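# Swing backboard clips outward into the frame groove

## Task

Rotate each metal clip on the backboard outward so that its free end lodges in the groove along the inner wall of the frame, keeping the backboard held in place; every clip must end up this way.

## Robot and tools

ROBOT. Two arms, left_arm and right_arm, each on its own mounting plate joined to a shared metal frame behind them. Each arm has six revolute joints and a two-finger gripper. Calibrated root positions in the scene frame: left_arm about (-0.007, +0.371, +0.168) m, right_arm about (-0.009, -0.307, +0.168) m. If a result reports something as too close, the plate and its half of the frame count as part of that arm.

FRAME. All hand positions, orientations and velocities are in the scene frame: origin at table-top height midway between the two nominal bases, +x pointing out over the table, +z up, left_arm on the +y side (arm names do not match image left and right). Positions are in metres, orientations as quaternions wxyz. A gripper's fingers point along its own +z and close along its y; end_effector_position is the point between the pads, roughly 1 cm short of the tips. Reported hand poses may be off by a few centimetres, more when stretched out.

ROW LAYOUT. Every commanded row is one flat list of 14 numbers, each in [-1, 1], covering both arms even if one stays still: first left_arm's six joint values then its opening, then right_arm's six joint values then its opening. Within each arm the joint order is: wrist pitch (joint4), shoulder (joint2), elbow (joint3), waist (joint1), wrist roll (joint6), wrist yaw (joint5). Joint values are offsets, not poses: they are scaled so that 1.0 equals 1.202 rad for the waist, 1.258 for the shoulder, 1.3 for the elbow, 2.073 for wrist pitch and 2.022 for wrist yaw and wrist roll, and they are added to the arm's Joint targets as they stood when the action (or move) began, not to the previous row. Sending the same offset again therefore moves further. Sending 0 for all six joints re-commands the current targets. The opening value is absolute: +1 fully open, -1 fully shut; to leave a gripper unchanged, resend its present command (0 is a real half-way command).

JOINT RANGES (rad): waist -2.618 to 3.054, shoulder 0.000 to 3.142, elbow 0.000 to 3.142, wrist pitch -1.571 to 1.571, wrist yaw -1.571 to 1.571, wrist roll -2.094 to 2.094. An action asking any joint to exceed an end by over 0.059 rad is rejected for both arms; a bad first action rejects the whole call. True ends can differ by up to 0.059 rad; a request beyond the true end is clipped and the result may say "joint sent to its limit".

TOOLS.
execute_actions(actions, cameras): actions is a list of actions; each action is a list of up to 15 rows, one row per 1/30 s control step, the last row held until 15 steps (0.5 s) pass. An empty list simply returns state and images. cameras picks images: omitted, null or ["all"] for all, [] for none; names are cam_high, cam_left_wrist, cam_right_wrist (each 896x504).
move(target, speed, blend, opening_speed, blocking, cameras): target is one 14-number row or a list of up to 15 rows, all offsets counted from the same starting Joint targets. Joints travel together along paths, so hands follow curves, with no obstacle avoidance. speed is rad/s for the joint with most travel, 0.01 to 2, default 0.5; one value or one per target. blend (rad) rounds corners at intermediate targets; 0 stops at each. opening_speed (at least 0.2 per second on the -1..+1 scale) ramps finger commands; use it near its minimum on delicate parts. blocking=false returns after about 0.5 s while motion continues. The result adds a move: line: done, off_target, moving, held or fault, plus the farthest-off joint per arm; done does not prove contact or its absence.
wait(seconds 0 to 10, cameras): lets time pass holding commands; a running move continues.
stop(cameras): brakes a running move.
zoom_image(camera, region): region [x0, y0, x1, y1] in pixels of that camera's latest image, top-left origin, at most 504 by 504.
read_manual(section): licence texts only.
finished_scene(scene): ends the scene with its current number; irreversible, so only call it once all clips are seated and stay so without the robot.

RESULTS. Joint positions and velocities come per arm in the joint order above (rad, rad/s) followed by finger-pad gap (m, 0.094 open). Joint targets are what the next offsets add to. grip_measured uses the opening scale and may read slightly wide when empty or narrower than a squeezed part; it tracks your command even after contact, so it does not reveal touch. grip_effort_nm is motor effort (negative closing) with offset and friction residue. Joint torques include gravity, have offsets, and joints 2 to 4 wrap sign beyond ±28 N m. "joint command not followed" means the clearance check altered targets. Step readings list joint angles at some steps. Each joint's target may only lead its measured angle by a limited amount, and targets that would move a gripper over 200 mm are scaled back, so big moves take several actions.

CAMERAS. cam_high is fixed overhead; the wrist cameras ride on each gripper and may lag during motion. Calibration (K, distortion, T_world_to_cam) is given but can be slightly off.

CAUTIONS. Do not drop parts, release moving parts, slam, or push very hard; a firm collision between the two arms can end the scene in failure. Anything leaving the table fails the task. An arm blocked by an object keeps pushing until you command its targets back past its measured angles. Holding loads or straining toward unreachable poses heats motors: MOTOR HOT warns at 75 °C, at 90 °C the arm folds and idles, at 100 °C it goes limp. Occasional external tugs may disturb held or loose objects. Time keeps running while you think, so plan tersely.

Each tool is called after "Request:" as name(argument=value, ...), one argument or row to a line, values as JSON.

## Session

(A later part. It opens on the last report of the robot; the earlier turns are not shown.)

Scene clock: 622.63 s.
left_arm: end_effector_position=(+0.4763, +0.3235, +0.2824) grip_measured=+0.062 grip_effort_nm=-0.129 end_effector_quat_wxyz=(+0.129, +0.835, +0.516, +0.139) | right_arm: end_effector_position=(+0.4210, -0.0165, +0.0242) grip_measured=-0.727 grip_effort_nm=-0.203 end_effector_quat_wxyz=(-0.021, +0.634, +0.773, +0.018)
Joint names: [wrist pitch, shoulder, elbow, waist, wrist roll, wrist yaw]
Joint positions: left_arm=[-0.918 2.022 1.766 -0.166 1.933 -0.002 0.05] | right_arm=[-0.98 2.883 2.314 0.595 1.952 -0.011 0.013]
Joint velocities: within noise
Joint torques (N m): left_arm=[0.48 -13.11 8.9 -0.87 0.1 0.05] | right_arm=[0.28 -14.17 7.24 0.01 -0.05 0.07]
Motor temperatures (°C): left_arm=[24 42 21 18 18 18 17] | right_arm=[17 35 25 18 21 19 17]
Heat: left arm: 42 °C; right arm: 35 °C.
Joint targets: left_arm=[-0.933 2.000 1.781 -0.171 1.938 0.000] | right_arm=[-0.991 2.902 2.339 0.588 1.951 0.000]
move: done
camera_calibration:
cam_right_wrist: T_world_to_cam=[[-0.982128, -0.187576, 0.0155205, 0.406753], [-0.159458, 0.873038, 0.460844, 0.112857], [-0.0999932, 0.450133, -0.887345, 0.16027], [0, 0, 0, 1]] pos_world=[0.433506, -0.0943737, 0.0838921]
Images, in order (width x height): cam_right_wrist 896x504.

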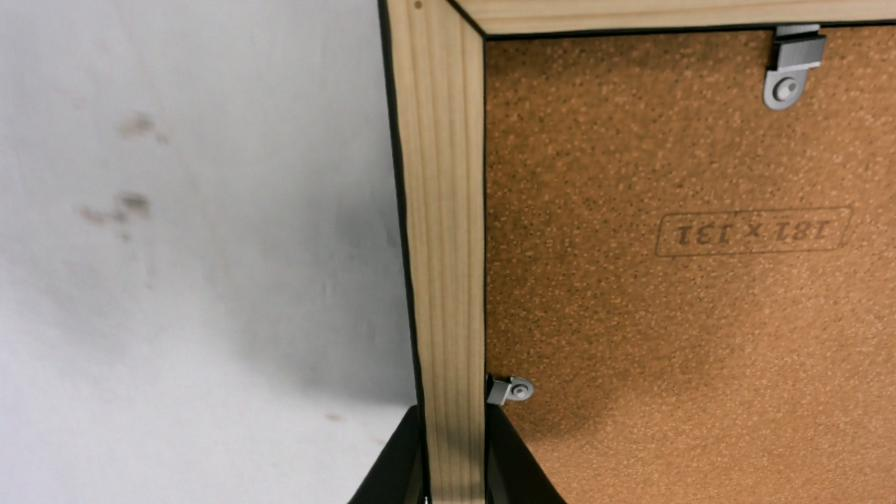

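Request:
move(
  target=[
    [0,0,0,0,0,0,0.06,0,0,0,0,0,0,-0.064],
    [0,0,0,0,0,0,0.06,-0.0357,-0.1049,0,0,0,0,-0.064],
    [0,0,0,0,0,0,0.06,0.274,-0.562,-0.948,0.1805,0.0623,0,-0.064],
  ],
  speed=[0.3,0.3,0.6],
  cameras=["cam_right_wrist","cam_high"],
)

Scene clock: 646.73 s.
left_arm: end_effector_position=(+0.4763, +0.3235, +0.2824) grip_measured=+0.062 grip_effort_nm=-0.120 end_effector_quat_wxyz=(+0.129, +0.835, +0.516, +0.139) | right_arm: end_effector_position=(+0.2352, -0.0548, +0.0560) grip_measured=-0.066 grip_effort_nm=0.061 end_effector_quat_wxyz=(-0.022, +0.600, +0.799, +0.022)
Joint names: [wrist pitch, shoulder, elbow, waist, wrist roll, wrist yaw]
Joint positions: left_arm=[-0.918 2.022 1.766 -0.166 1.933 -0.002 0.05] | right_arm=[-0.426 2.231 1.116 0.798 2.069 -0.011 0.044]
Joint velocities: within noise
Joint torques (N m): left_arm=[0.49 -13.22 8.96 -0.76 0.1 0.06] | right_arm=[0.46 -14.12 3.36 1.09 0.05 0.06]
Motor temperatures (°C): left_arm=[24 42 21 18 18 18 17] | right_arm=[17 36 24 18 21 19 17]
Heat: left arm: 42 °C; right arm: 36 °C.
Joint targets: left_arm=[-0.933 2.000 1.781 -0.171 1.938 0.000] | right_arm=[-0.423 2.195 1.107 0.805 2.077 0.001]
move: off_target (right_arm); right_arm: the shoulder is farthest, 0.036 rad from its target
camera_calibration:
cam_right_wrist: T_world_to_cam=[[-0.962355, -0.271667, 0.00839013, 0.207807], [-0.236573, 0.852435, 0.466248, 0.118689], [-0.133816, 0.446711, -0.884614, 0.194763], [0, 0, 0, 1]] pos_world=[0.254125, -0.131723, 0.115207]
Images, in order (width x height): cam_high 896x504, cam_right_wrist 896x504.

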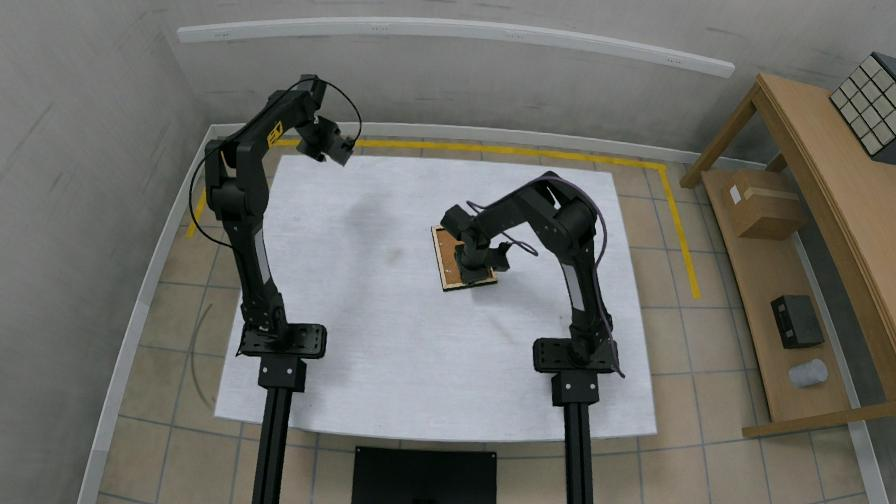

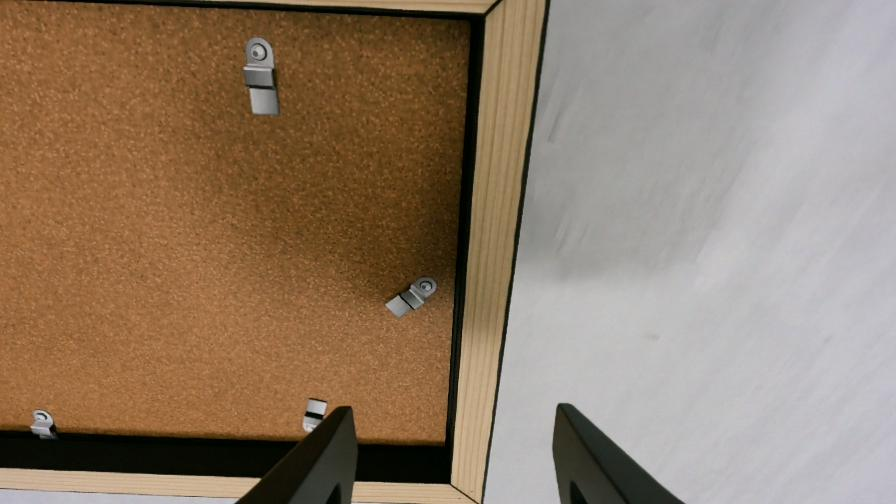

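Request:
move(
  target=[0,0,0,0,0,0,0.06,0.0425,0.1169,0,-0.0279,0,0,-0.064],
  speed=0.12,
  cameras=["cam_right_wrist"],
)

Scene clock: 662.87 s.
left_arm: end_effector_position=(+0.4763, +0.3235, +0.2824) grip_measured=+0.062 grip_effort_nm=-0.125 end_effector_quat_wxyz=(+0.129, +0.835, +0.516, +0.139) | right_arm: end_effector_position=(+0.2376, -0.0605, +0.0238) grip_measured=-0.066 grip_effort_nm=0.061 end_effector_quat_wxyz=(-0.023, +0.608, +0.793, +0.017)
Joint names: [wrist pitch, shoulder, elbow, waist, wrist roll, wrist yaw]
Joint positions: left_arm=[-0.918 2.022 1.766 -0.166 1.933 -0.002 0.05] | right_arm=[-0.338 2.329 1.116 0.778 2.07 -0.011 0.044]
Joint velocities: within noise
Joint torques (N m): left_arm=[0.5 -13.24 8.98 -0.81 0.05 0.06] | right_arm=[0.45 -9.68 2.96 -0.17 0.04 0.08]
Motor temperatures (°C): left_arm=[24 42 21 18 18 18 17] | right_arm=[17 35 23 18 21 19 17]
Heat: left arm: 42 °C; right arm: 35 °C.
Joint targets: left_arm=[-0.933 2.000 1.781 -0.171 1.938 0.000] | right_arm=[-0.335 2.342 1.107 0.771 2.077 0.001]
move: done
camera_calibration:
cam_right_wrist: T_world_to_cam=[[-0.967636, -0.251717, 0.0178612, 0.211065], [-0.215327, 0.860507, 0.461694, 0.134718], [-0.131586, 0.442906, -0.886859, 0.168469], [0, 0, 0, 1]] pos_world=[0.255411, -0.137413, 0.0834397]
Images, in order (width x height): cam_right_wrist 896x504.

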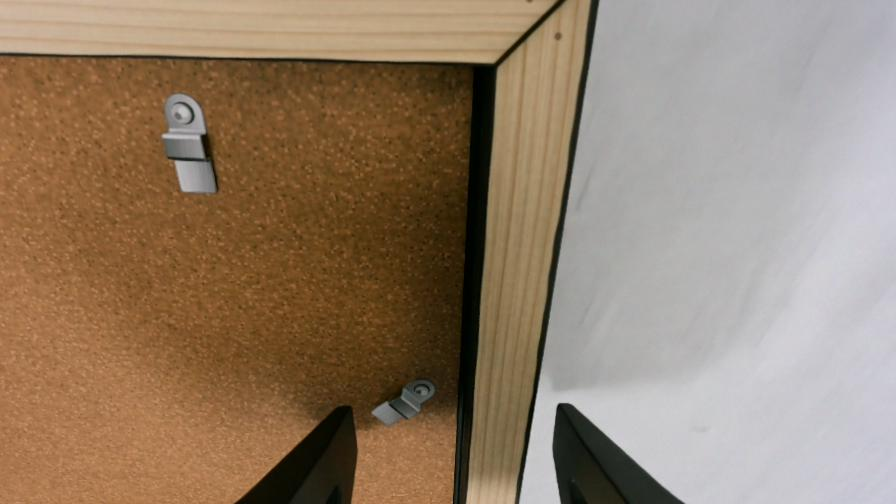

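Request:
move(
  target=[0,0,0,0,0,0,0.06,0,0,0,0,0,0,-0.5],
  opening_speed=0.25,
  cameras=["cam_right_wrist"],
)

Request:
zoom_image(
  camera="cam_right_wrist",
  region=[370, 300, 570, 500],
)

Scene clock: 670.43 s.
left_arm: end_effector_position=(+0.4763, +0.3235, +0.2824) grip_measured=+0.062 grip_effort_nm=-0.125 end_effector_quat_wxyz=(+0.129, +0.835, +0.516, +0.139) | right_arm: end_effector_position=(+0.2375, -0.0607, +0.0238) grip_measured=-0.498 grip_effort_nm=-0.164 end_effector_quat_wxyz=(-0.023, +0.609, +0.793, +0.016)
Joint names: [wrist pitch, shoulder, elbow, waist, wrist roll, wrist yaw]
Joint positions: left_arm=[-0.918 2.022 1.766 -0.166 1.933 -0.002 0.05] | right_arm=[-0.339 2.329 1.116 0.778 2.07 -0.011 0.024]
Joint velocities: within noise
Joint torques (N m): left_arm=[0.5 -13.23 8.88 -0.76 0.09 0.06] | right_arm=[0.46 -9.66 2.96 -0.13 0.03 0.07]
Motor temperatures (°C): left_arm=[24 42 21 18 18 18 17] | right_arm=[17 33 23 18 21 19 17]
Heat: left arm: 42 °C; right arm: 33 °C.
Joint targets: left_arm=[-0.933 2.000 1.781 -0.171 1.938 0.000] | right_arm=[-0.335 2.342 1.107 0.771 2.077 0.001]
move: done
camera_calibration:
cam_right_wrist: T_world_to_cam=[[-0.967714, -0.251368, 0.0185489, 0.210923], [-0.214761, 0.860828, 0.461359, 0.134696], [-0.131938, 0.44248, -0.887019, 0.168566], [0, 0, 0, 1]] pos_world=[0.255281, -0.137518, 0.0834658]
Images, in order (width x height): cam_right_wrist 896x504.

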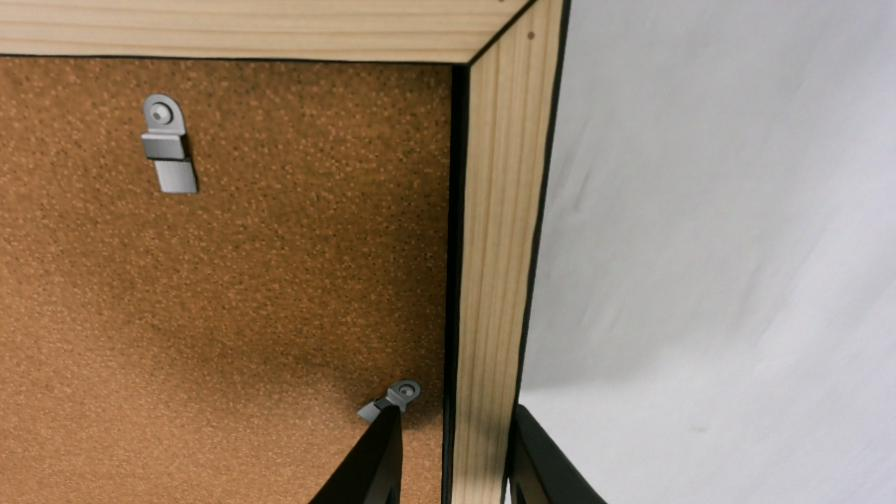

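Scaled by 2.520.

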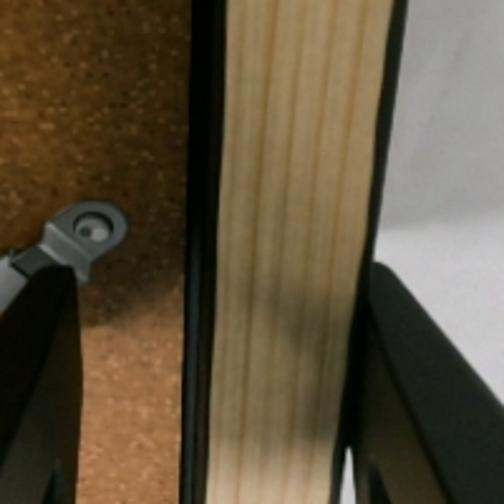

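Request:
move(
  target=[
    [0,0,0,0,0,0,0.06,0,0,0,0,0,0,-0.02],
    [0,0,0,0,0,0,0.06,-0.0256,0,0,-0.0393,-0.0302,0,-0.02],
  ],
  speed=0.12,
  cameras=["cam_right_wrist"],
)

Scene clock: 702.30 s.
left_arm: end_effector_position=(+0.4763, +0.3235, +0.2824) grip_measured=+0.062 grip_effort_nm=-0.125 end_effector_quat_wxyz=(+0.129, +0.835, +0.516, +0.139) | right_arm: end_effector_position=(+0.2431, -0.0783, +0.0231) grip_measured=-0.022 grip_effort_nm=0.066 end_effector_quat_wxyz=(-0.025, +0.609, +0.793, +0.001)
Joint names: [wrist pitch, shoulder, elbow, waist, wrist roll, wrist yaw]
Joint positions: left_arm=[-0.918 2.022 1.766 -0.166 1.933 -0.002 0.05] | right_arm=[-0.37 2.329 1.116 0.729 2.023 -0.011 0.046]
Joint velocities: within noise
Joint torques (N m): left_arm=[0.47 -13.24 8.9 -0.77 0.1 0.05] | right_arm=[0.18 -9.63 2.88 0.03 -0.1 0.07]
Motor temperatures (°C): left_arm=[23 43 21 18 18 18 17] | right_arm=[17 30 23 18 21 19 17]
Heat: left arm: 43 °C; right arm: 30 °C.
Joint targets: left_arm=[-0.933 2.000 1.781 -0.171 1.938 0.000] | right_arm=[-0.388 2.342 1.107 0.724 2.015 0.001]
move: done
camera_calibration:
cam_right_wrist: T_world_to_cam=[[-0.967042, -0.250408, 0.0460981, 0.211157], [-0.204045, 0.870461, 0.447955, 0.149845], [-0.152298, 0.423785, -0.892867, 0.180075], [0, 0, 0, 1]] pos_world=[0.262198, -0.153872, 0.083925]
Images, in order (width x height): cam_right_wrist 896x504.

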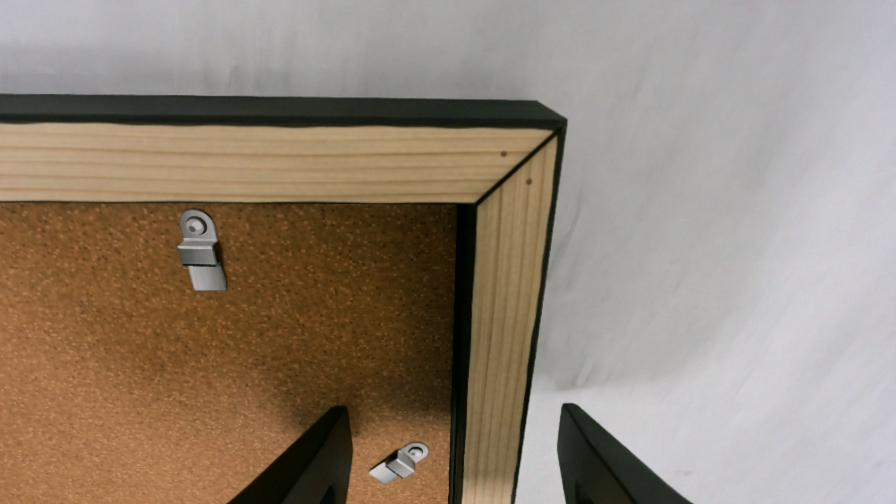

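Request:
move(
  target=[
    [0,0,0,0,0,0,0.06,0,0,0,0,0,0,-0.266],
    [0,0,0,0,0,0,0.06,0.0236,0,0,0.0324,0.0198,0,-0.266],
  ],
  speed=0.1,
  cameras=["cam_right_wrist"],
)

Request:
zoom_image(
  camera="cam_right_wrist",
  region=[300, 300, 500, 500],
)

Scene clock: 713.87 s.
left_arm: end_effector_position=(+0.4763, +0.3235, +0.2824) grip_measured=+0.062 grip_effort_nm=-0.120 end_effector_quat_wxyz=(+0.129, +0.835, +0.516, +0.139) | right_arm: end_effector_position=(+0.2420, -0.0666, +0.0235) grip_measured=-0.264 grip_effort_nm=-0.159 end_effector_quat_wxyz=(-0.023, +0.608, +0.793, +0.015)
Joint names: [wrist pitch, shoulder, elbow, waist, wrist roll, wrist yaw]
Joint positions: left_arm=[-0.918 2.022 1.766 -0.166 1.933 -0.002 0.05] | right_arm=[-0.342 2.329 1.116 0.757 2.048 -0.011 0.035]
Joint velocities: within noise
Joint torques (N m): left_arm=[0.5 -13.16 8.98 -0.8 0.07 0.05] | right_arm=[0.44 -9.69 2.97 1.11 0.07 0.05]
Motor temperatures (°C): left_arm=[23 43 21 18 18 18 17] | right_arm=[17 29 23 18 21 19 17]
Heat: left arm: 43 °C; right arm: 29 °C.
Joint targets: left_arm=[-0.933 2.000 1.781 -0.171 1.938 0.000] | right_arm=[-0.339 2.342 1.107 0.763 2.056 0.001]
move: done
camera_calibration:
cam_right_wrist: T_world_to_cam=[[-0.967355, -0.252542, 0.0211339, 0.213539], [-0.21491, 0.861676, 0.459705, 0.141066], [-0.134305, 0.440156, -0.88782, 0.171956], [0, 0, 0, 1]] pos_world=[0.259979, -0.143313, 0.0833043]
Images, in order (width x height): cam_right_wrist 896x504.

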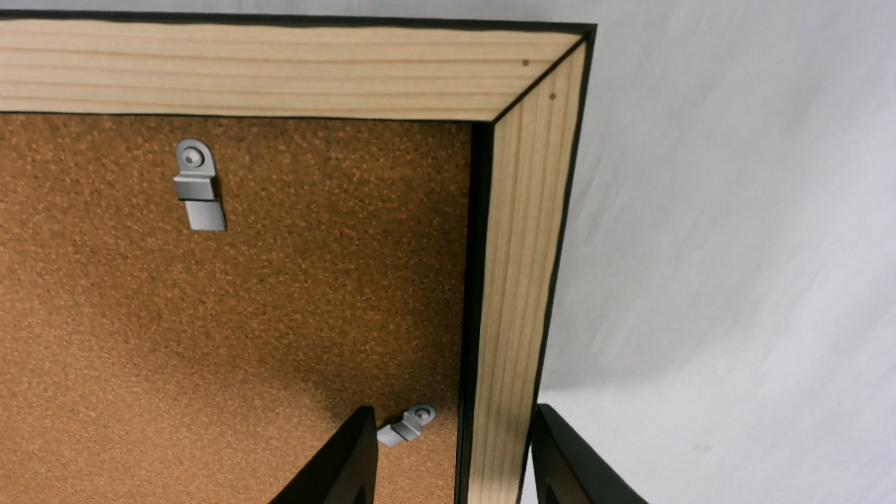

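Scaled by 2.520.

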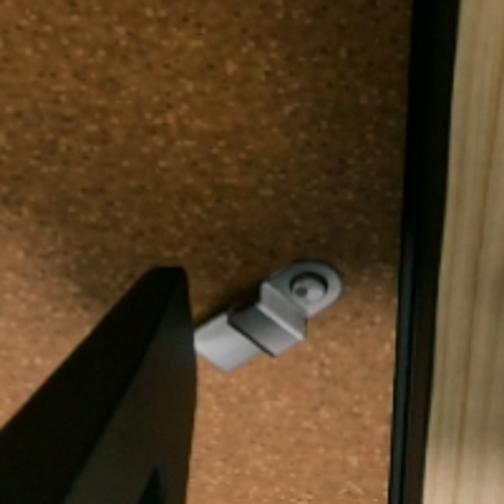

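Request:
move(
  target=[
    [0,0,0,0,0,0,0.06,0,0,0,0,0,0,-0.19],
    [0,0,0,0,0,0,0.06,-0.0183,0,0,-0.0354,-0.022,0,-0.47],
    [0,0,0,0,0,0,0.06,-0.0183,0,0,-0.0354,-0.022,0,-0.43],
  ],
  speed=0.1,
  opening_speed=0.4,
  cameras=["cam_right_wrist"],
)

Request:
zoom_image(
  camera="cam_right_wrist",
  region=[300, 300, 500, 500],
)

Scene clock: 733.40 s.
left_arm: end_effector_position=(+0.4763, +0.3235, +0.2824) grip_measured=+0.062 grip_effort_nm=-0.115 end_effector_quat_wxyz=(+0.129, +0.835, +0.516, +0.139) | right_arm: end_effector_position=(+0.2436, -0.0797, +0.0230) grip_measured=-0.432 grip_effort_nm=0.066 end_effector_quat_wxyz=(-0.026, +0.609, +0.793, +0.000)
Joint names: [wrist pitch, shoulder, elbow, waist, wrist roll, wrist yaw]
Joint positions: left_arm=[-0.918 2.022 1.766 -0.166 1.933 -0.002 0.05] | right_arm=[-0.372 2.329 1.116 0.725 2.018 -0.011 0.027]
Joint velocities: within noise
Joint torques (N m): left_arm=[0.51 -13.19 8.91 -0.88 0.08 0.03] | right_arm=[0.31 -9.66 2.93 0.1 -0.11 0.08]
Motor temperatures (°C): left_arm=[23 43 21 18 18 18 17] | right_arm=[17 29 23 18 21 19 17]
Heat: left arm: 43 °C; right arm: 29 °C.
Joint targets: left_arm=[-0.933 2.000 1.781 -0.171 1.938 0.000] | right_arm=[-0.377 2.342 1.107 0.720 2.011 0.001]
move: done
camera_calibration:
cam_right_wrist: T_world_to_cam=[[-0.966766, -0.251163, 0.0477621, 0.211207], [-0.204135, 0.8708, 0.447254, 0.151254], [-0.153925, 0.42264, -0.893131, 0.181014], [0, 0, 0, 1]] pos_world=[0.262927, -0.155168, 0.0839321]
Images, in order (width x height): cam_right_wrist 896x504.

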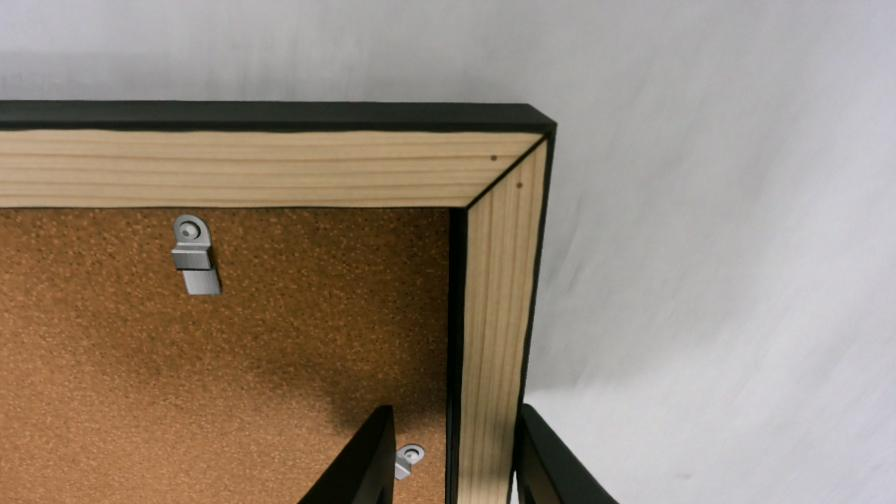

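Scaled by 2.520.

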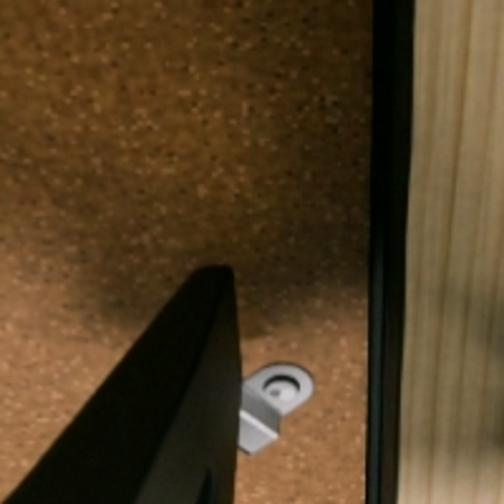

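Request:
move(
  target=[0,0,0,0,0,0,0.06,0.0198,0,0,0.0366,0.0218,0,-0.43],
  speed=0.05,
  cameras=["cam_right_wrist"],
)

Request:
zoom_image(
  camera="cam_right_wrist",
  region=[300, 300, 500, 500],
)

Scene clock: 740.10 s.
left_arm: end_effector_position=(+0.4763, +0.3235, +0.2824) grip_measured=+0.062 grip_effort_nm=-0.129 end_effector_quat_wxyz=(+0.129, +0.835, +0.516, +0.139) | right_arm: end_effector_position=(+0.2415, -0.0672, +0.0234) grip_measured=-0.432 grip_effort_nm=0.061 end_effector_quat_wxyz=(-0.023, +0.608, +0.793, +0.013)
Joint names: [wrist pitch, shoulder, elbow, waist, wrist roll, wrist yaw]
Joint positions: left_arm=[-0.918 2.022 1.766 -0.166 1.933 -0.002 0.05] | right_arm=[-0.345 2.329 1.116 0.756 2.047 -0.011 0.027]
Joint velocities: within noise
Joint torques (N m): left_arm=[0.48 -13.33 8.88 -0.94 0.07 0.08] | right_arm=[0.52 -9.68 2.96 1.28 0.06 0.07]
Motor temperatures (°C): left_arm=[23 44 21 18 18 18 17] | right_arm=[17 29 23 18 21 19 17]
Heat: left arm: 44 °C; right arm: 29 °C.
Joint targets: left_arm=[-0.933 2.000 1.781 -0.171 1.938 0.000] | right_arm=[-0.336 2.342 1.107 0.765 2.055 0.001]
move: done
camera_calibration:
cam_right_wrist: T_world_to_cam=[[-0.967274, -0.252612, 0.0238259, 0.212843], [-0.213982, 0.862594, 0.458413, 0.141366], [-0.136353, 0.438313, -0.88842, 0.172528], [0, 0, 0, 1]] pos_world=[0.259652, -0.143796, 0.0834024]
Images, in order (width x height): cam_right_wrist 896x504.

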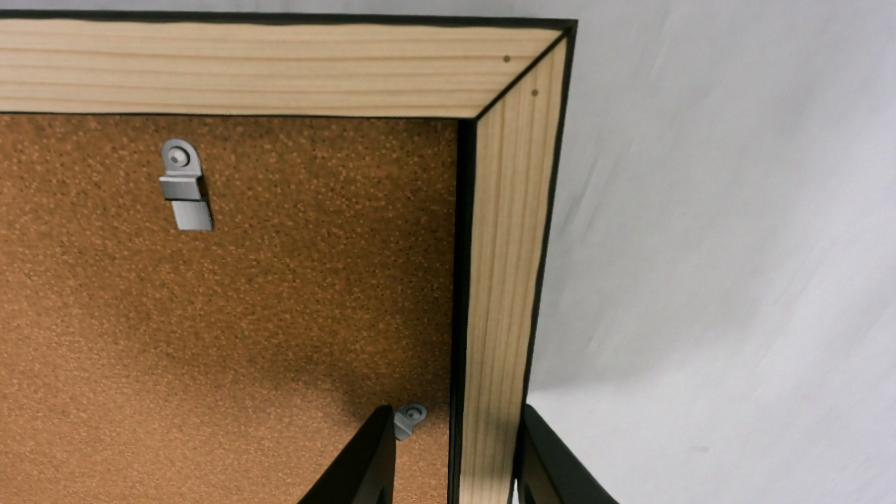

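Scaled by 2.520.

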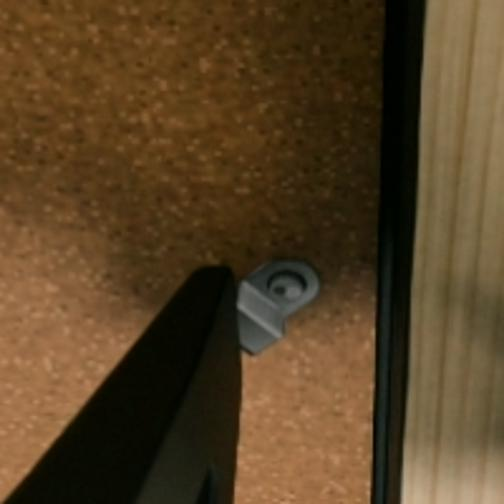

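Request:
move(
  target=[0,0,0,0,0,0,0.06,0.008,0,0,0.0164,0.0097,0,-0.43],
  speed=0.05,
  cameras=["cam_right_wrist"],
)

Request:
zoom_image(
  camera="cam_right_wrist",
  region=[300, 300, 500, 500],
)

Scene clock: 786.23 s.
left_arm: end_effector_position=(+0.4763, +0.3235, +0.2824) grip_measured=+0.062 grip_effort_nm=-0.129 end_effector_quat_wxyz=(+0.129, +0.835, +0.516, +0.139) | right_arm: end_effector_position=(+0.2399, -0.0595, +0.0238) grip_measured=-0.432 grip_effort_nm=0.061 end_effector_quat_wxyz=(-0.022, +0.608, +0.793, +0.021)
Joint names: [wrist pitch, shoulder, elbow, waist, wrist roll, wrist yaw]
Joint positions: left_arm=[-0.918 2.022 1.766 -0.166 1.933 -0.002 0.05] | right_arm=[-0.329 2.329 1.116 0.776 2.067 -0.011 0.027]
Joint velocities: within noise
Joint torques (N m): left_arm=[0.52 -13.24 8.87 -0.88 0.09 0.04] | right_arm=[0.52 -9.69 3.03 1.31 0.04 0.08]
Motor temperatures (°C): left_arm=[23 44 22 18 18 18 17] | right_arm=[17 29 22 18 21 19 17]
Heat: left arm: 44 °C; right arm: 29 °C.
Joint targets: left_arm=[-0.933 2.000 1.781 -0.171 1.938 0.000] | right_arm=[-0.319 2.342 1.107 0.784 2.075 0.001]
move: done
camera_calibration:
cam_right_wrist: T_world_to_cam=[[-0.967629, -0.252189, 0.0097659, 0.213611], [-0.218788, 0.857504, 0.465638, 0.134881], [-0.125803, 0.448428, -0.884922, 0.167247], [0, 0, 0, 1]] pos_world=[0.257247, -0.136789, 0.0831083]
Images, in order (width x height): cam_right_wrist 896x504.

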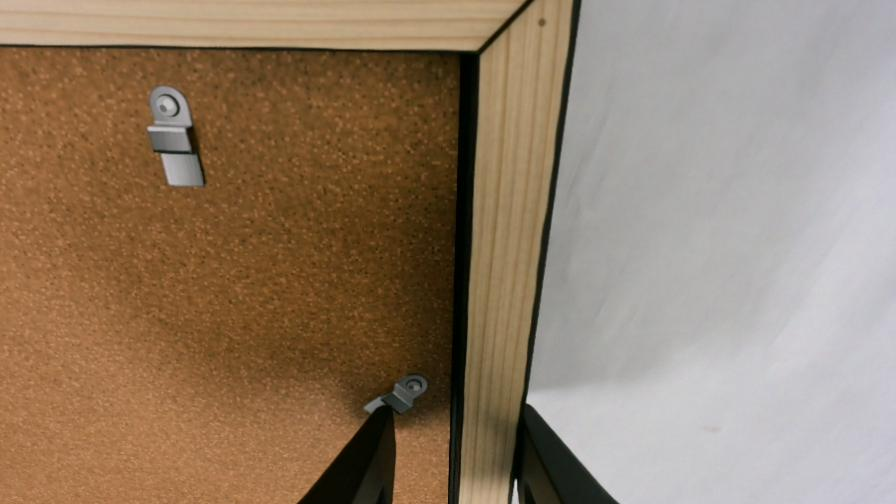

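Scaled by 2.520.

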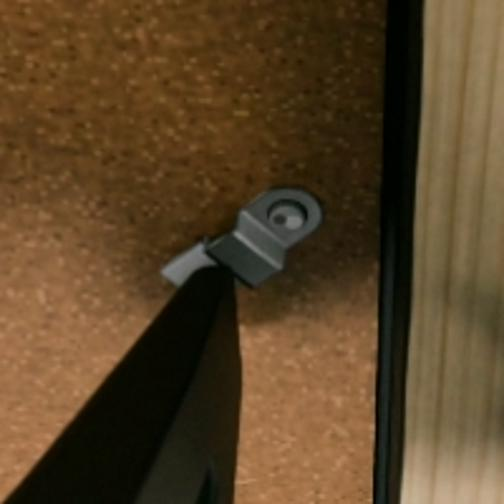

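Request:
move(
  target=[
    [0,0,0,0,0,0,0.06,-0.0294,0,0,-0.0549,-0.0317,0,-0.43],
    [0,0,0,0,0,0,0.06,-0.0264,0.0049,0,-0.0549,-0.0317,0,-0.43],
  ],
  speed=0.1,
  cameras=["cam_right_wrist"],
)

Request:
zoom_image(
  camera="cam_right_wrist",
  region=[300, 300, 500, 500],
)

Scene clock: 793.37 s.
left_arm: end_effector_position=(+0.4763, +0.3235, +0.2824) grip_measured=+0.062 grip_effort_nm=-0.125 end_effector_quat_wxyz=(+0.129, +0.835, +0.516, +0.139) | right_arm: end_effector_position=(+0.2447, -0.0789, +0.0218) grip_measured=-0.432 grip_effort_nm=0.056 end_effector_quat_wxyz=(-0.025, +0.609, +0.793, +0.002)
Joint names: [wrist pitch, shoulder, elbow, waist, wrist roll, wrist yaw]
Joint positions: left_arm=[-0.918 2.022 1.766 -0.166 1.933 -0.002 0.05] | right_arm=[-0.363 2.333 1.116 0.725 2.018 -0.011 0.027]
Joint velocities: within noise
Joint torques (N m): left_arm=[0.49 -13.18 8.94 -0.75 0.1 0.06] | right_arm=[0.25 -9.43 2.91 -0.1 -0.1 0.06]
Motor temperatures (°C): left_arm=[23 44 22 18 18 18 17] | right_arm=[17 29 22 18 21 19 17]
Heat: left arm: 44 °C; right arm: 29 °C.
Joint targets: left_arm=[-0.933 2.000 1.781 -0.171 1.938 0.000] | right_arm=[-0.374 2.348 1.107 0.718 2.011 0.001]
move: done
camera_calibration:
cam_right_wrist: T_world_to_cam=[[-0.967193, -0.250377, 0.0430022, 0.21271], [-0.205093, 0.869454, 0.44943, 0.151436], [-0.149915, 0.425866, -0.89228, 0.178986], [0, 0, 0, 1]] pos_world=[0.263622, -0.154633, 0.0824983]
Images, in order (width x height): cam_right_wrist 896x504.

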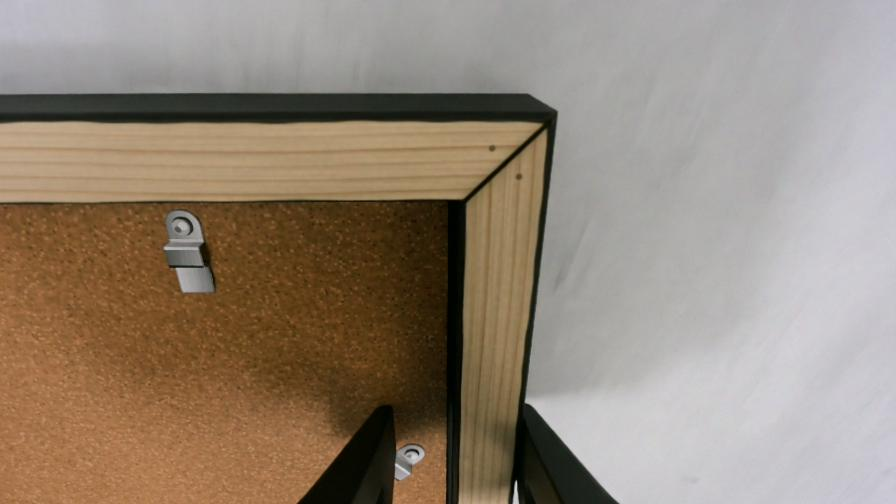

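Scaled by 2.520.

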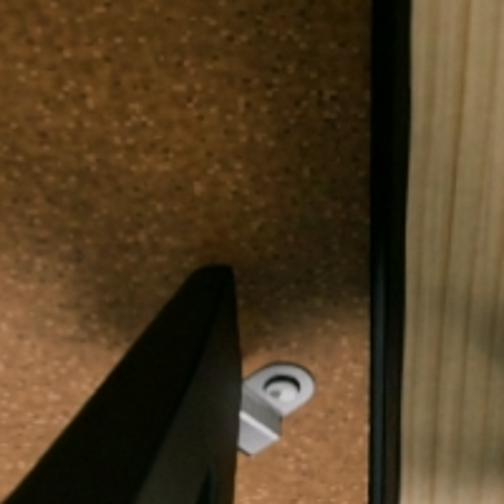

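Request:
move(
  target=[0,0,0,0,0,0,0.06,0.003,0.0049,0,0,0,0,-0.43],
  speed=0.05,
  cameras=["cam_right_wrist"],
)

Request:
zoom_image(
  camera="cam_right_wrist",
  region=[300, 300, 500, 500],
)

Scene clock: 797.27 s.
left_arm: end_effector_position=(+0.4763, +0.3235, +0.2824) grip_measured=+0.062 grip_effort_nm=-0.120 end_effector_quat_wxyz=(+0.129, +0.835, +0.516, +0.139) | right_arm: end_effector_position=(+0.2439, -0.0795, +0.0205) grip_measured=-0.432 grip_effort_nm=0.056 end_effector_quat_wxyz=(-0.026, +0.609, +0.793, +0.001)
Joint names: [wrist pitch, shoulder, elbow, waist, wrist roll, wrist yaw]
Joint positions: left_arm=[-0.918 2.022 1.766 -0.166 1.933 -0.002 0.05] | right_arm=[-0.363 2.337 1.116 0.725 2.017 -0.011 0.027]
Joint velocities: within noise
Joint torques (N m): left_arm=[0.52 -13.16 8.91 -0.88 0.11 0.06] | right_arm=[0.31 -9.28 2.91 -0.1 -0.1 0.07]
Motor temperatures (°C): left_arm=[23 45 22 18 18 18 17] | right_arm=[17 29 22 18 21 19 17]
Heat: left arm: 45 °C; right arm: 29 °C.
Joint targets: left_arm=[-0.933 2.000 1.781 -0.171 1.938 0.000] | right_arm=[-0.368 2.354 1.107 0.718 2.011 0.001]
move: done
camera_calibration:
cam_right_wrist: T_world_to_cam=[[-0.96674, -0.25152, 0.0463765, 0.21156], [-0.204937, 0.870281, 0.447898, 0.152423], [-0.153016, 0.423496, -0.892881, 0.178618], [0, 0, 0, 1]] pos_world=[0.263092, -0.155083, 0.0814029]
Images, in order (width x height): cam_right_wrist 896x504.

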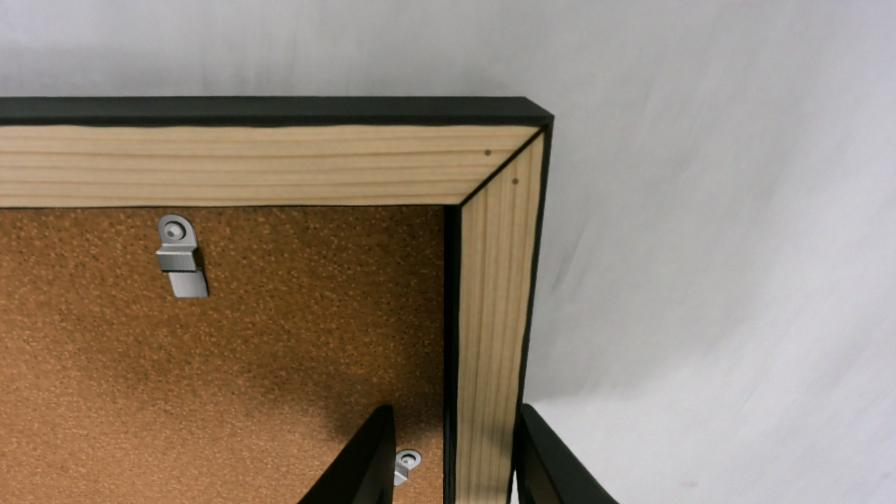

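Scaled by 2.520.

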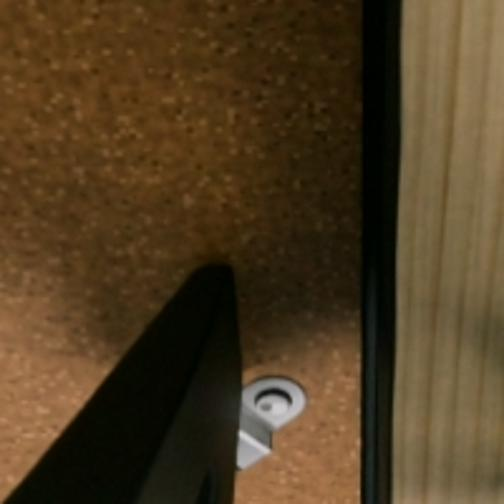

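Request:
move(
  target=[0,0,0,0,0,0,0.06,0.0198,0,0,0.0383,0.0218,0,-0.43],
  speed=0.05,
  cameras=["cam_right_wrist"],
)

Request:
zoom_image(
  camera="cam_right_wrist",
  region=[300, 300, 500, 500],
)

Scene clock: 802.53 s.
left_arm: end_effector_position=(+0.4763, +0.3235, +0.2824) grip_measured=+0.062 grip_effort_nm=-0.120 end_effector_quat_wxyz=(+0.129, +0.835, +0.516, +0.139) | right_arm: end_effector_position=(+0.2427, -0.0694, +0.0209) grip_measured=-0.432 grip_effort_nm=0.056 end_effector_quat_wxyz=(-0.020, +0.611, +0.792, +0.011)
Joint names: [wrist pitch, shoulder, elbow, waist, wrist roll, wrist yaw]
Joint positions: left_arm=[-0.918 2.022 1.766 -0.166 1.933 -0.002 0.05] | right_arm=[-0.34 2.337 1.116 0.753 2.049 -0.004 0.027]
Joint velocities: within noise
Joint torques (N m): left_arm=[0.5 -13.14 8.84 -0.76 0.06 0.04] | right_arm=[0.53 -9.29 2.95 1.57 0.01 0]
Motor temperatures (°C): left_arm=[23 45 22 18 18 18 17] | right_arm=[17 29 22 18 21 19 17]
Heat: left arm: 45 °C; right arm: 29 °C.
Joint targets: left_arm=[-0.933 2.000 1.781 -0.171 1.938 0.000] | right_arm=[-0.327 2.354 1.107 0.764 2.055 0.001]
move: done
camera_calibration:
cam_right_wrist: T_world_to_cam=[[-0.968781, -0.246891, 0.0225504, 0.214304], [-0.210369, 0.86677, 0.452167, 0.144253], [-0.131182, 0.433307, -0.891648, 0.169829], [0, 0, 0, 1]] pos_world=[0.260238, -0.145713, 0.0813688]
Images, in order (width x height): cam_right_wrist 896x504.

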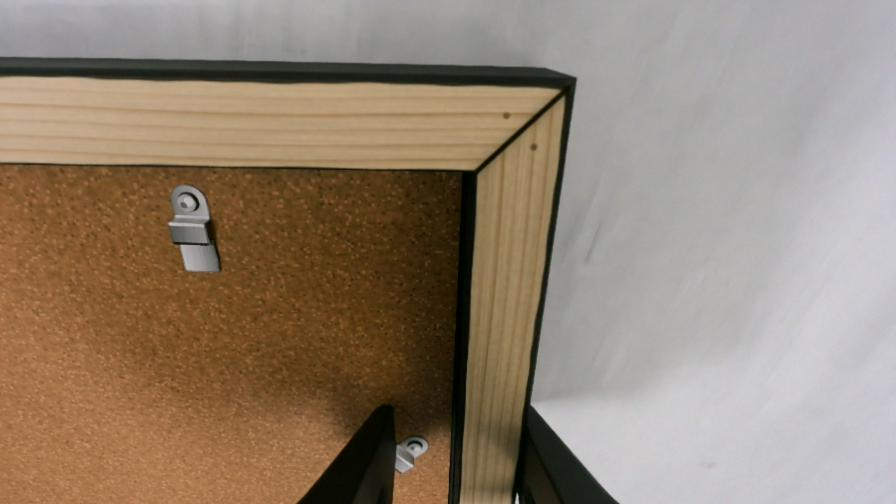

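Scaled by 2.520.

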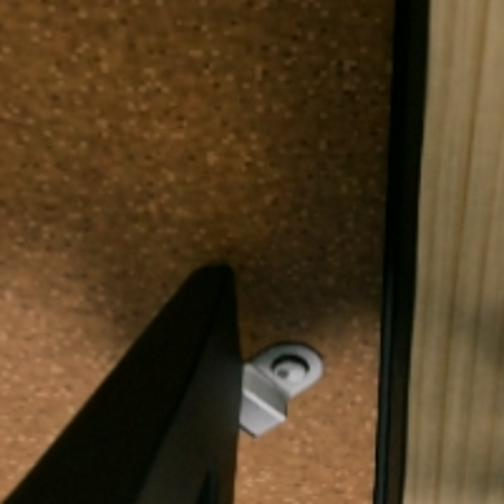

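Request:
move(
  target=[
    [0,0,0,0,0,0,0.06,0,0,0,0,0,0,-0.02],
    [0,0,0,0,0,0,0.06,0.0135,0,0,0.0266,0.005,0,-0.02],
  ],
  speed=0.1,
  cameras=["cam_right_wrist"],
)

Request:
zoom_image(
  camera="cam_right_wrist",
  region=[300, 300, 500, 500],
)

Scene clock: 819.63 s.
left_arm: end_effector_position=(+0.4763, +0.3235, +0.2824) grip_measured=+0.062 grip_effort_nm=-0.120 end_effector_quat_wxyz=(+0.129, +0.835, +0.516, +0.139) | right_arm: end_effector_position=(+0.2408, -0.0539, +0.0217) grip_measured=-0.022 grip_effort_nm=0.066 end_effector_quat_wxyz=(-0.017, +0.599, +0.800, +0.030)
Joint names: [wrist pitch, shoulder, elbow, waist, wrist roll, wrist yaw]
Joint positions: left_arm=[-0.918 2.022 1.766 -0.166 1.933 -0.002 0.05] | right_arm=[-0.302 2.337 1.116 0.789 2.058 -0.004 0.046]
Joint velocities: within noise
Joint torques (N m): left_arm=[0.5 -13.2 8.98 -0.9 0.07 0.05] | right_arm=[0.51 -9.4 3 1.25 0.02 0]
Motor temperatures (°C): left_arm=[23 45 22 18 18 18 17] | right_arm=[17 30 22 18 21 19 17]
Heat: left arm: 45 °C; right arm: 30 °C.
Joint targets: left_arm=[-0.933 2.000 1.781 -0.171 1.938 0.000] | right_arm=[-0.299 2.354 1.107 0.796 2.065 0.001]
move: done
camera_calibration:
cam_right_wrist: T_world_to_cam=[[-0.962094, -0.272484, -0.0112945, 0.213984], [-0.245846, 0.848623, 0.4684, 0.137205], [-0.118047, 0.453421, -0.883444, 0.161306], [0, 0, 0, 1]] pos_world=[0.258646, -0.131268, 0.0806548]
Images, in order (width x height): cam_right_wrist 896x504.

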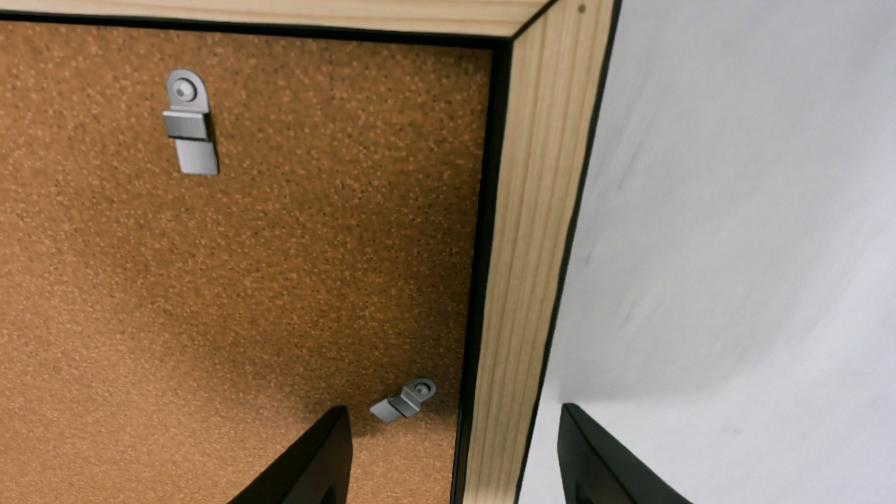

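Scaled by 2.520.

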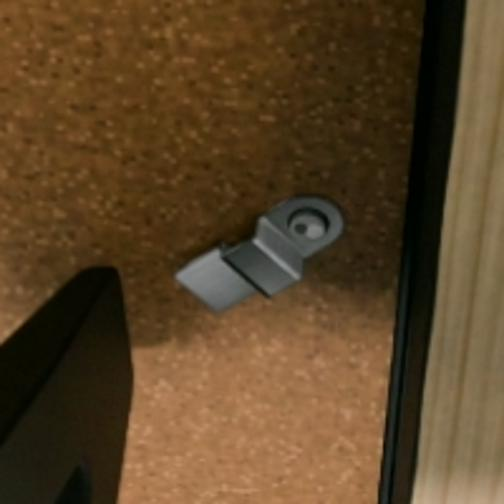

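Request:
move(
  target=[
    [0,0,0,0,0,0,0.06,-0.0434,-0.1065,0,0,0,0,-0.02],
    [0,0,0,0,0,0,0.06,-0.0769,-0.0318,0.0885,-0.0441,-1,0,-0.64],
  ],
  speed=[0.2,0.8],
  cameras=["cam_right_wrist"],
)

Scene clock: 877.93 s.
left_arm: end_effector_position=(+0.4763, +0.3235, +0.2824) grip_measured=+0.062 grip_effort_nm=-0.125 end_effector_quat_wxyz=(+0.129, +0.835, +0.516, +0.139) | right_arm: end_effector_position=(+0.2579, -0.0582, +0.0458) grip_measured=-0.638 grip_effort_nm=-0.149 end_effector_quat_wxyz=(+0.003, -0.335, +0.942, +0.025)
Joint names: [wrist pitch, shoulder, elbow, waist, wrist roll, wrist yaw]
Joint positions: left_arm=[-0.918 2.022 1.766 -0.166 1.933 -0.002 0.05] | right_arm=[-0.451 2.3 1.198 0.75 0.05 -0.004 0.017]
Joint velocities: within noise
Joint torques (N m): left_arm=[0.5 -13.18 8.81 -0.9 0.06 0.06] | right_arm=[0.33 -9.88 5.74 -0.13 -0.11 -0.01]
Motor temperatures (°C): left_arm=[23 46 22 18 18 18 17] | right_arm=[17 30 22 18 21 19 17]
Heat: left arm: 46 °C; right arm: 30 °C.
Joint targets: left_arm=[-0.933 2.000 1.781 -0.171 1.938 0.000] | right_arm=[-0.458 2.314 1.222 0.743 0.043 0.001]
move: done
camera_calibration:
cam_right_wrist: T_world_to_cam=[[0.624243, -0.780705, -0.0286561, -0.208315], [-0.711533, -0.583313, 0.391747, 0.174047], [-0.322554, -0.224156, -0.919627, 0.201537], [0, 0, 0, 1]] pos_world=[0.318886, -0.015933, 0.111187]
Images, in order (width x height): cam_right_wrist 896x504.

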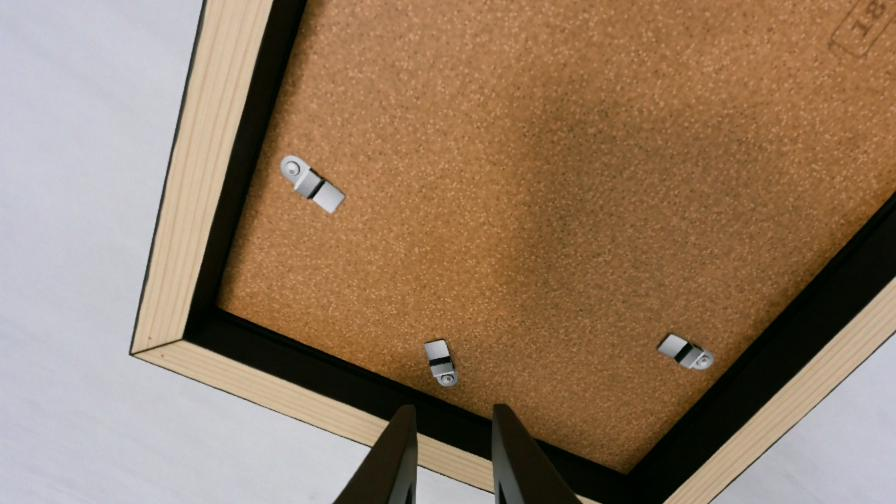

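Request:
move(
  target=[0,0,0,0,0,0,0.06,0,0,0,0,-0.095,0,-0.638],
  cameras=["cam_right_wrist"],
)

Scene clock: 909.70 s.
left_arm: end_effector_position=(+0.4763, +0.3235, +0.2824) grip_measured=+0.062 grip_effort_nm=-0.120 end_effector_quat_wxyz=(+0.129, +0.835, +0.516, +0.139) | right_arm: end_effector_position=(+0.2580, -0.0581, +0.0459) grip_measured=-0.638 grip_effort_nm=-0.051 end_effector_quat_wxyz=(+0.005, -0.423, +0.906, +0.024)
Joint names: [wrist pitch, shoulder, elbow, waist, wrist roll, wrist yaw]
Joint positions: left_arm=[-0.918 2.022 1.766 -0.166 1.933 -0.002 0.05] | right_arm=[-0.451 2.3 1.198 0.75 -0.141 -0.004 0.017]
Joint velocities: within noise
Joint torques (N m): left_arm=[0.49 -13.12 8.91 -0.66 0.07 0.02] | right_arm=[0.34 -9.85 5.71 -0.17 -0.13 0]
Motor temperatures (°C): left_arm=[23 46 22 18 18 18 17] | right_arm=[17 30 23 18 21 19 17]
Heat: left arm: 46 °C; right arm: 30 °C.
Joint targets: left_arm=[-0.933 2.000 1.781 -0.171 1.938 0.000] | right_arm=[-0.458 2.314 1.222 0.743 -0.149 0.001]
move: done
camera_calibration:
cam_right_wrist: T_world_to_cam=[[0.761506, -0.647722, -0.0237695, -0.236219], [-0.591253, -0.709209, 0.383982, 0.136189], [-0.265571, -0.278351, -0.923034, 0.18397], [0, 0, 0, 1]] pos_world=[0.309262, -0.00520913, 0.111902]
Images, in order (width x height): cam_right_wrist 896x504.

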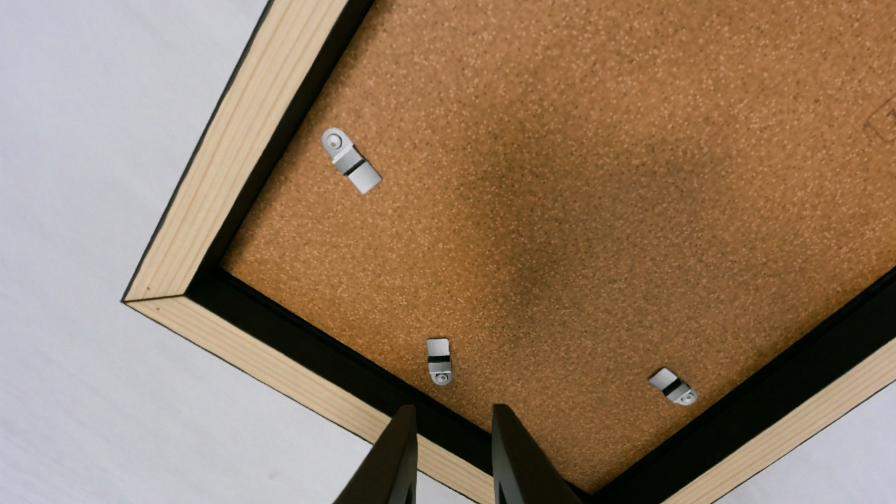

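Request:
move(
  target=[0,0,0,0,0,0,0.06,0.031,0.0366,0,0.0233,0.013,0,-0.638],
  cameras=["cam_right_wrist"],
)

Request:
zoom_image(
  camera="cam_right_wrist",
  region=[300, 280, 620, 504],
)

Scene clock: 943.20 s.
left_arm: end_effector_position=(+0.4763, +0.3235, +0.2824) grip_measured=+0.062 grip_effort_nm=-0.120 end_effector_quat_wxyz=(+0.129, +0.835, +0.516, +0.139) | right_arm: end_effector_position=(+0.2539, -0.0549, +0.0298) grip_measured=-0.638 grip_effort_nm=-0.051 end_effector_quat_wxyz=(+0.004, -0.424, +0.905, +0.023)
Joint names: [wrist pitch, shoulder, elbow, waist, wrist roll, wrist yaw]
Joint positions: left_arm=[-0.918 2.022 1.766 -0.166 1.933 -0.002 0.05] | right_arm=[-0.406 2.347 1.198 0.763 -0.13 -0.003 0.017]
Joint velocities: within noise
Joint torques (N m): left_arm=[0.5 -13.23 8.9 -0.94 0.12 0.06] | right_arm=[0.54 -10.1 5.56 1.25 0.04 0.01]
Motor temperatures (°C): left_arm=[23 47 22 18 18 18 17] | right_arm=[17 30 23 18 21 19 17]
Heat: left arm: 47 °C; right arm: 30 °C.
Joint targets: left_arm=[-0.933 2.000 1.781 -0.171 1.938 0.000] | right_arm=[-0.394 2.360 1.222 0.771 -0.123 0.000]
move: done
camera_calibration:
cam_right_wrist: T_world_to_cam=[[0.762522, -0.646531, -0.0236252, -0.231636], [-0.589266, -0.70913, 0.38717, 0.141566], [-0.267071, -0.281304, -0.921706, 0.169119], [0, 0, 0, 1]] pos_world=[0.305214, -0.00179794, 0.0955952]
Images, in order (width x height): cam_right_wrist 896x504.

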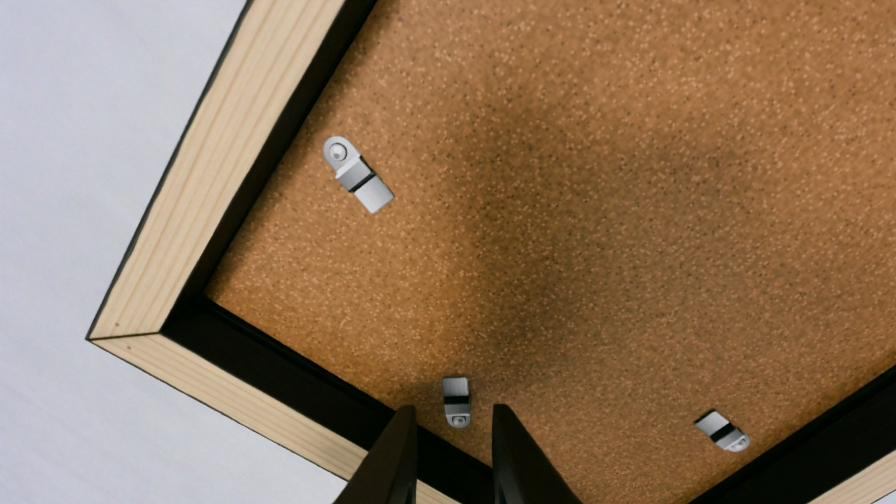

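Scaled by 1.575.

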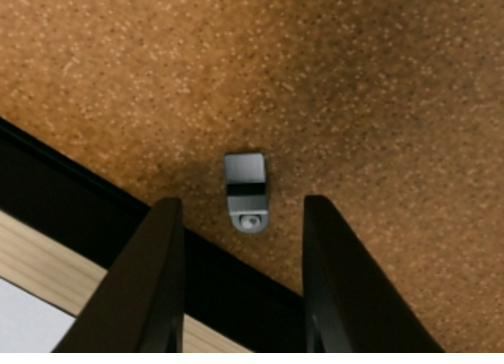

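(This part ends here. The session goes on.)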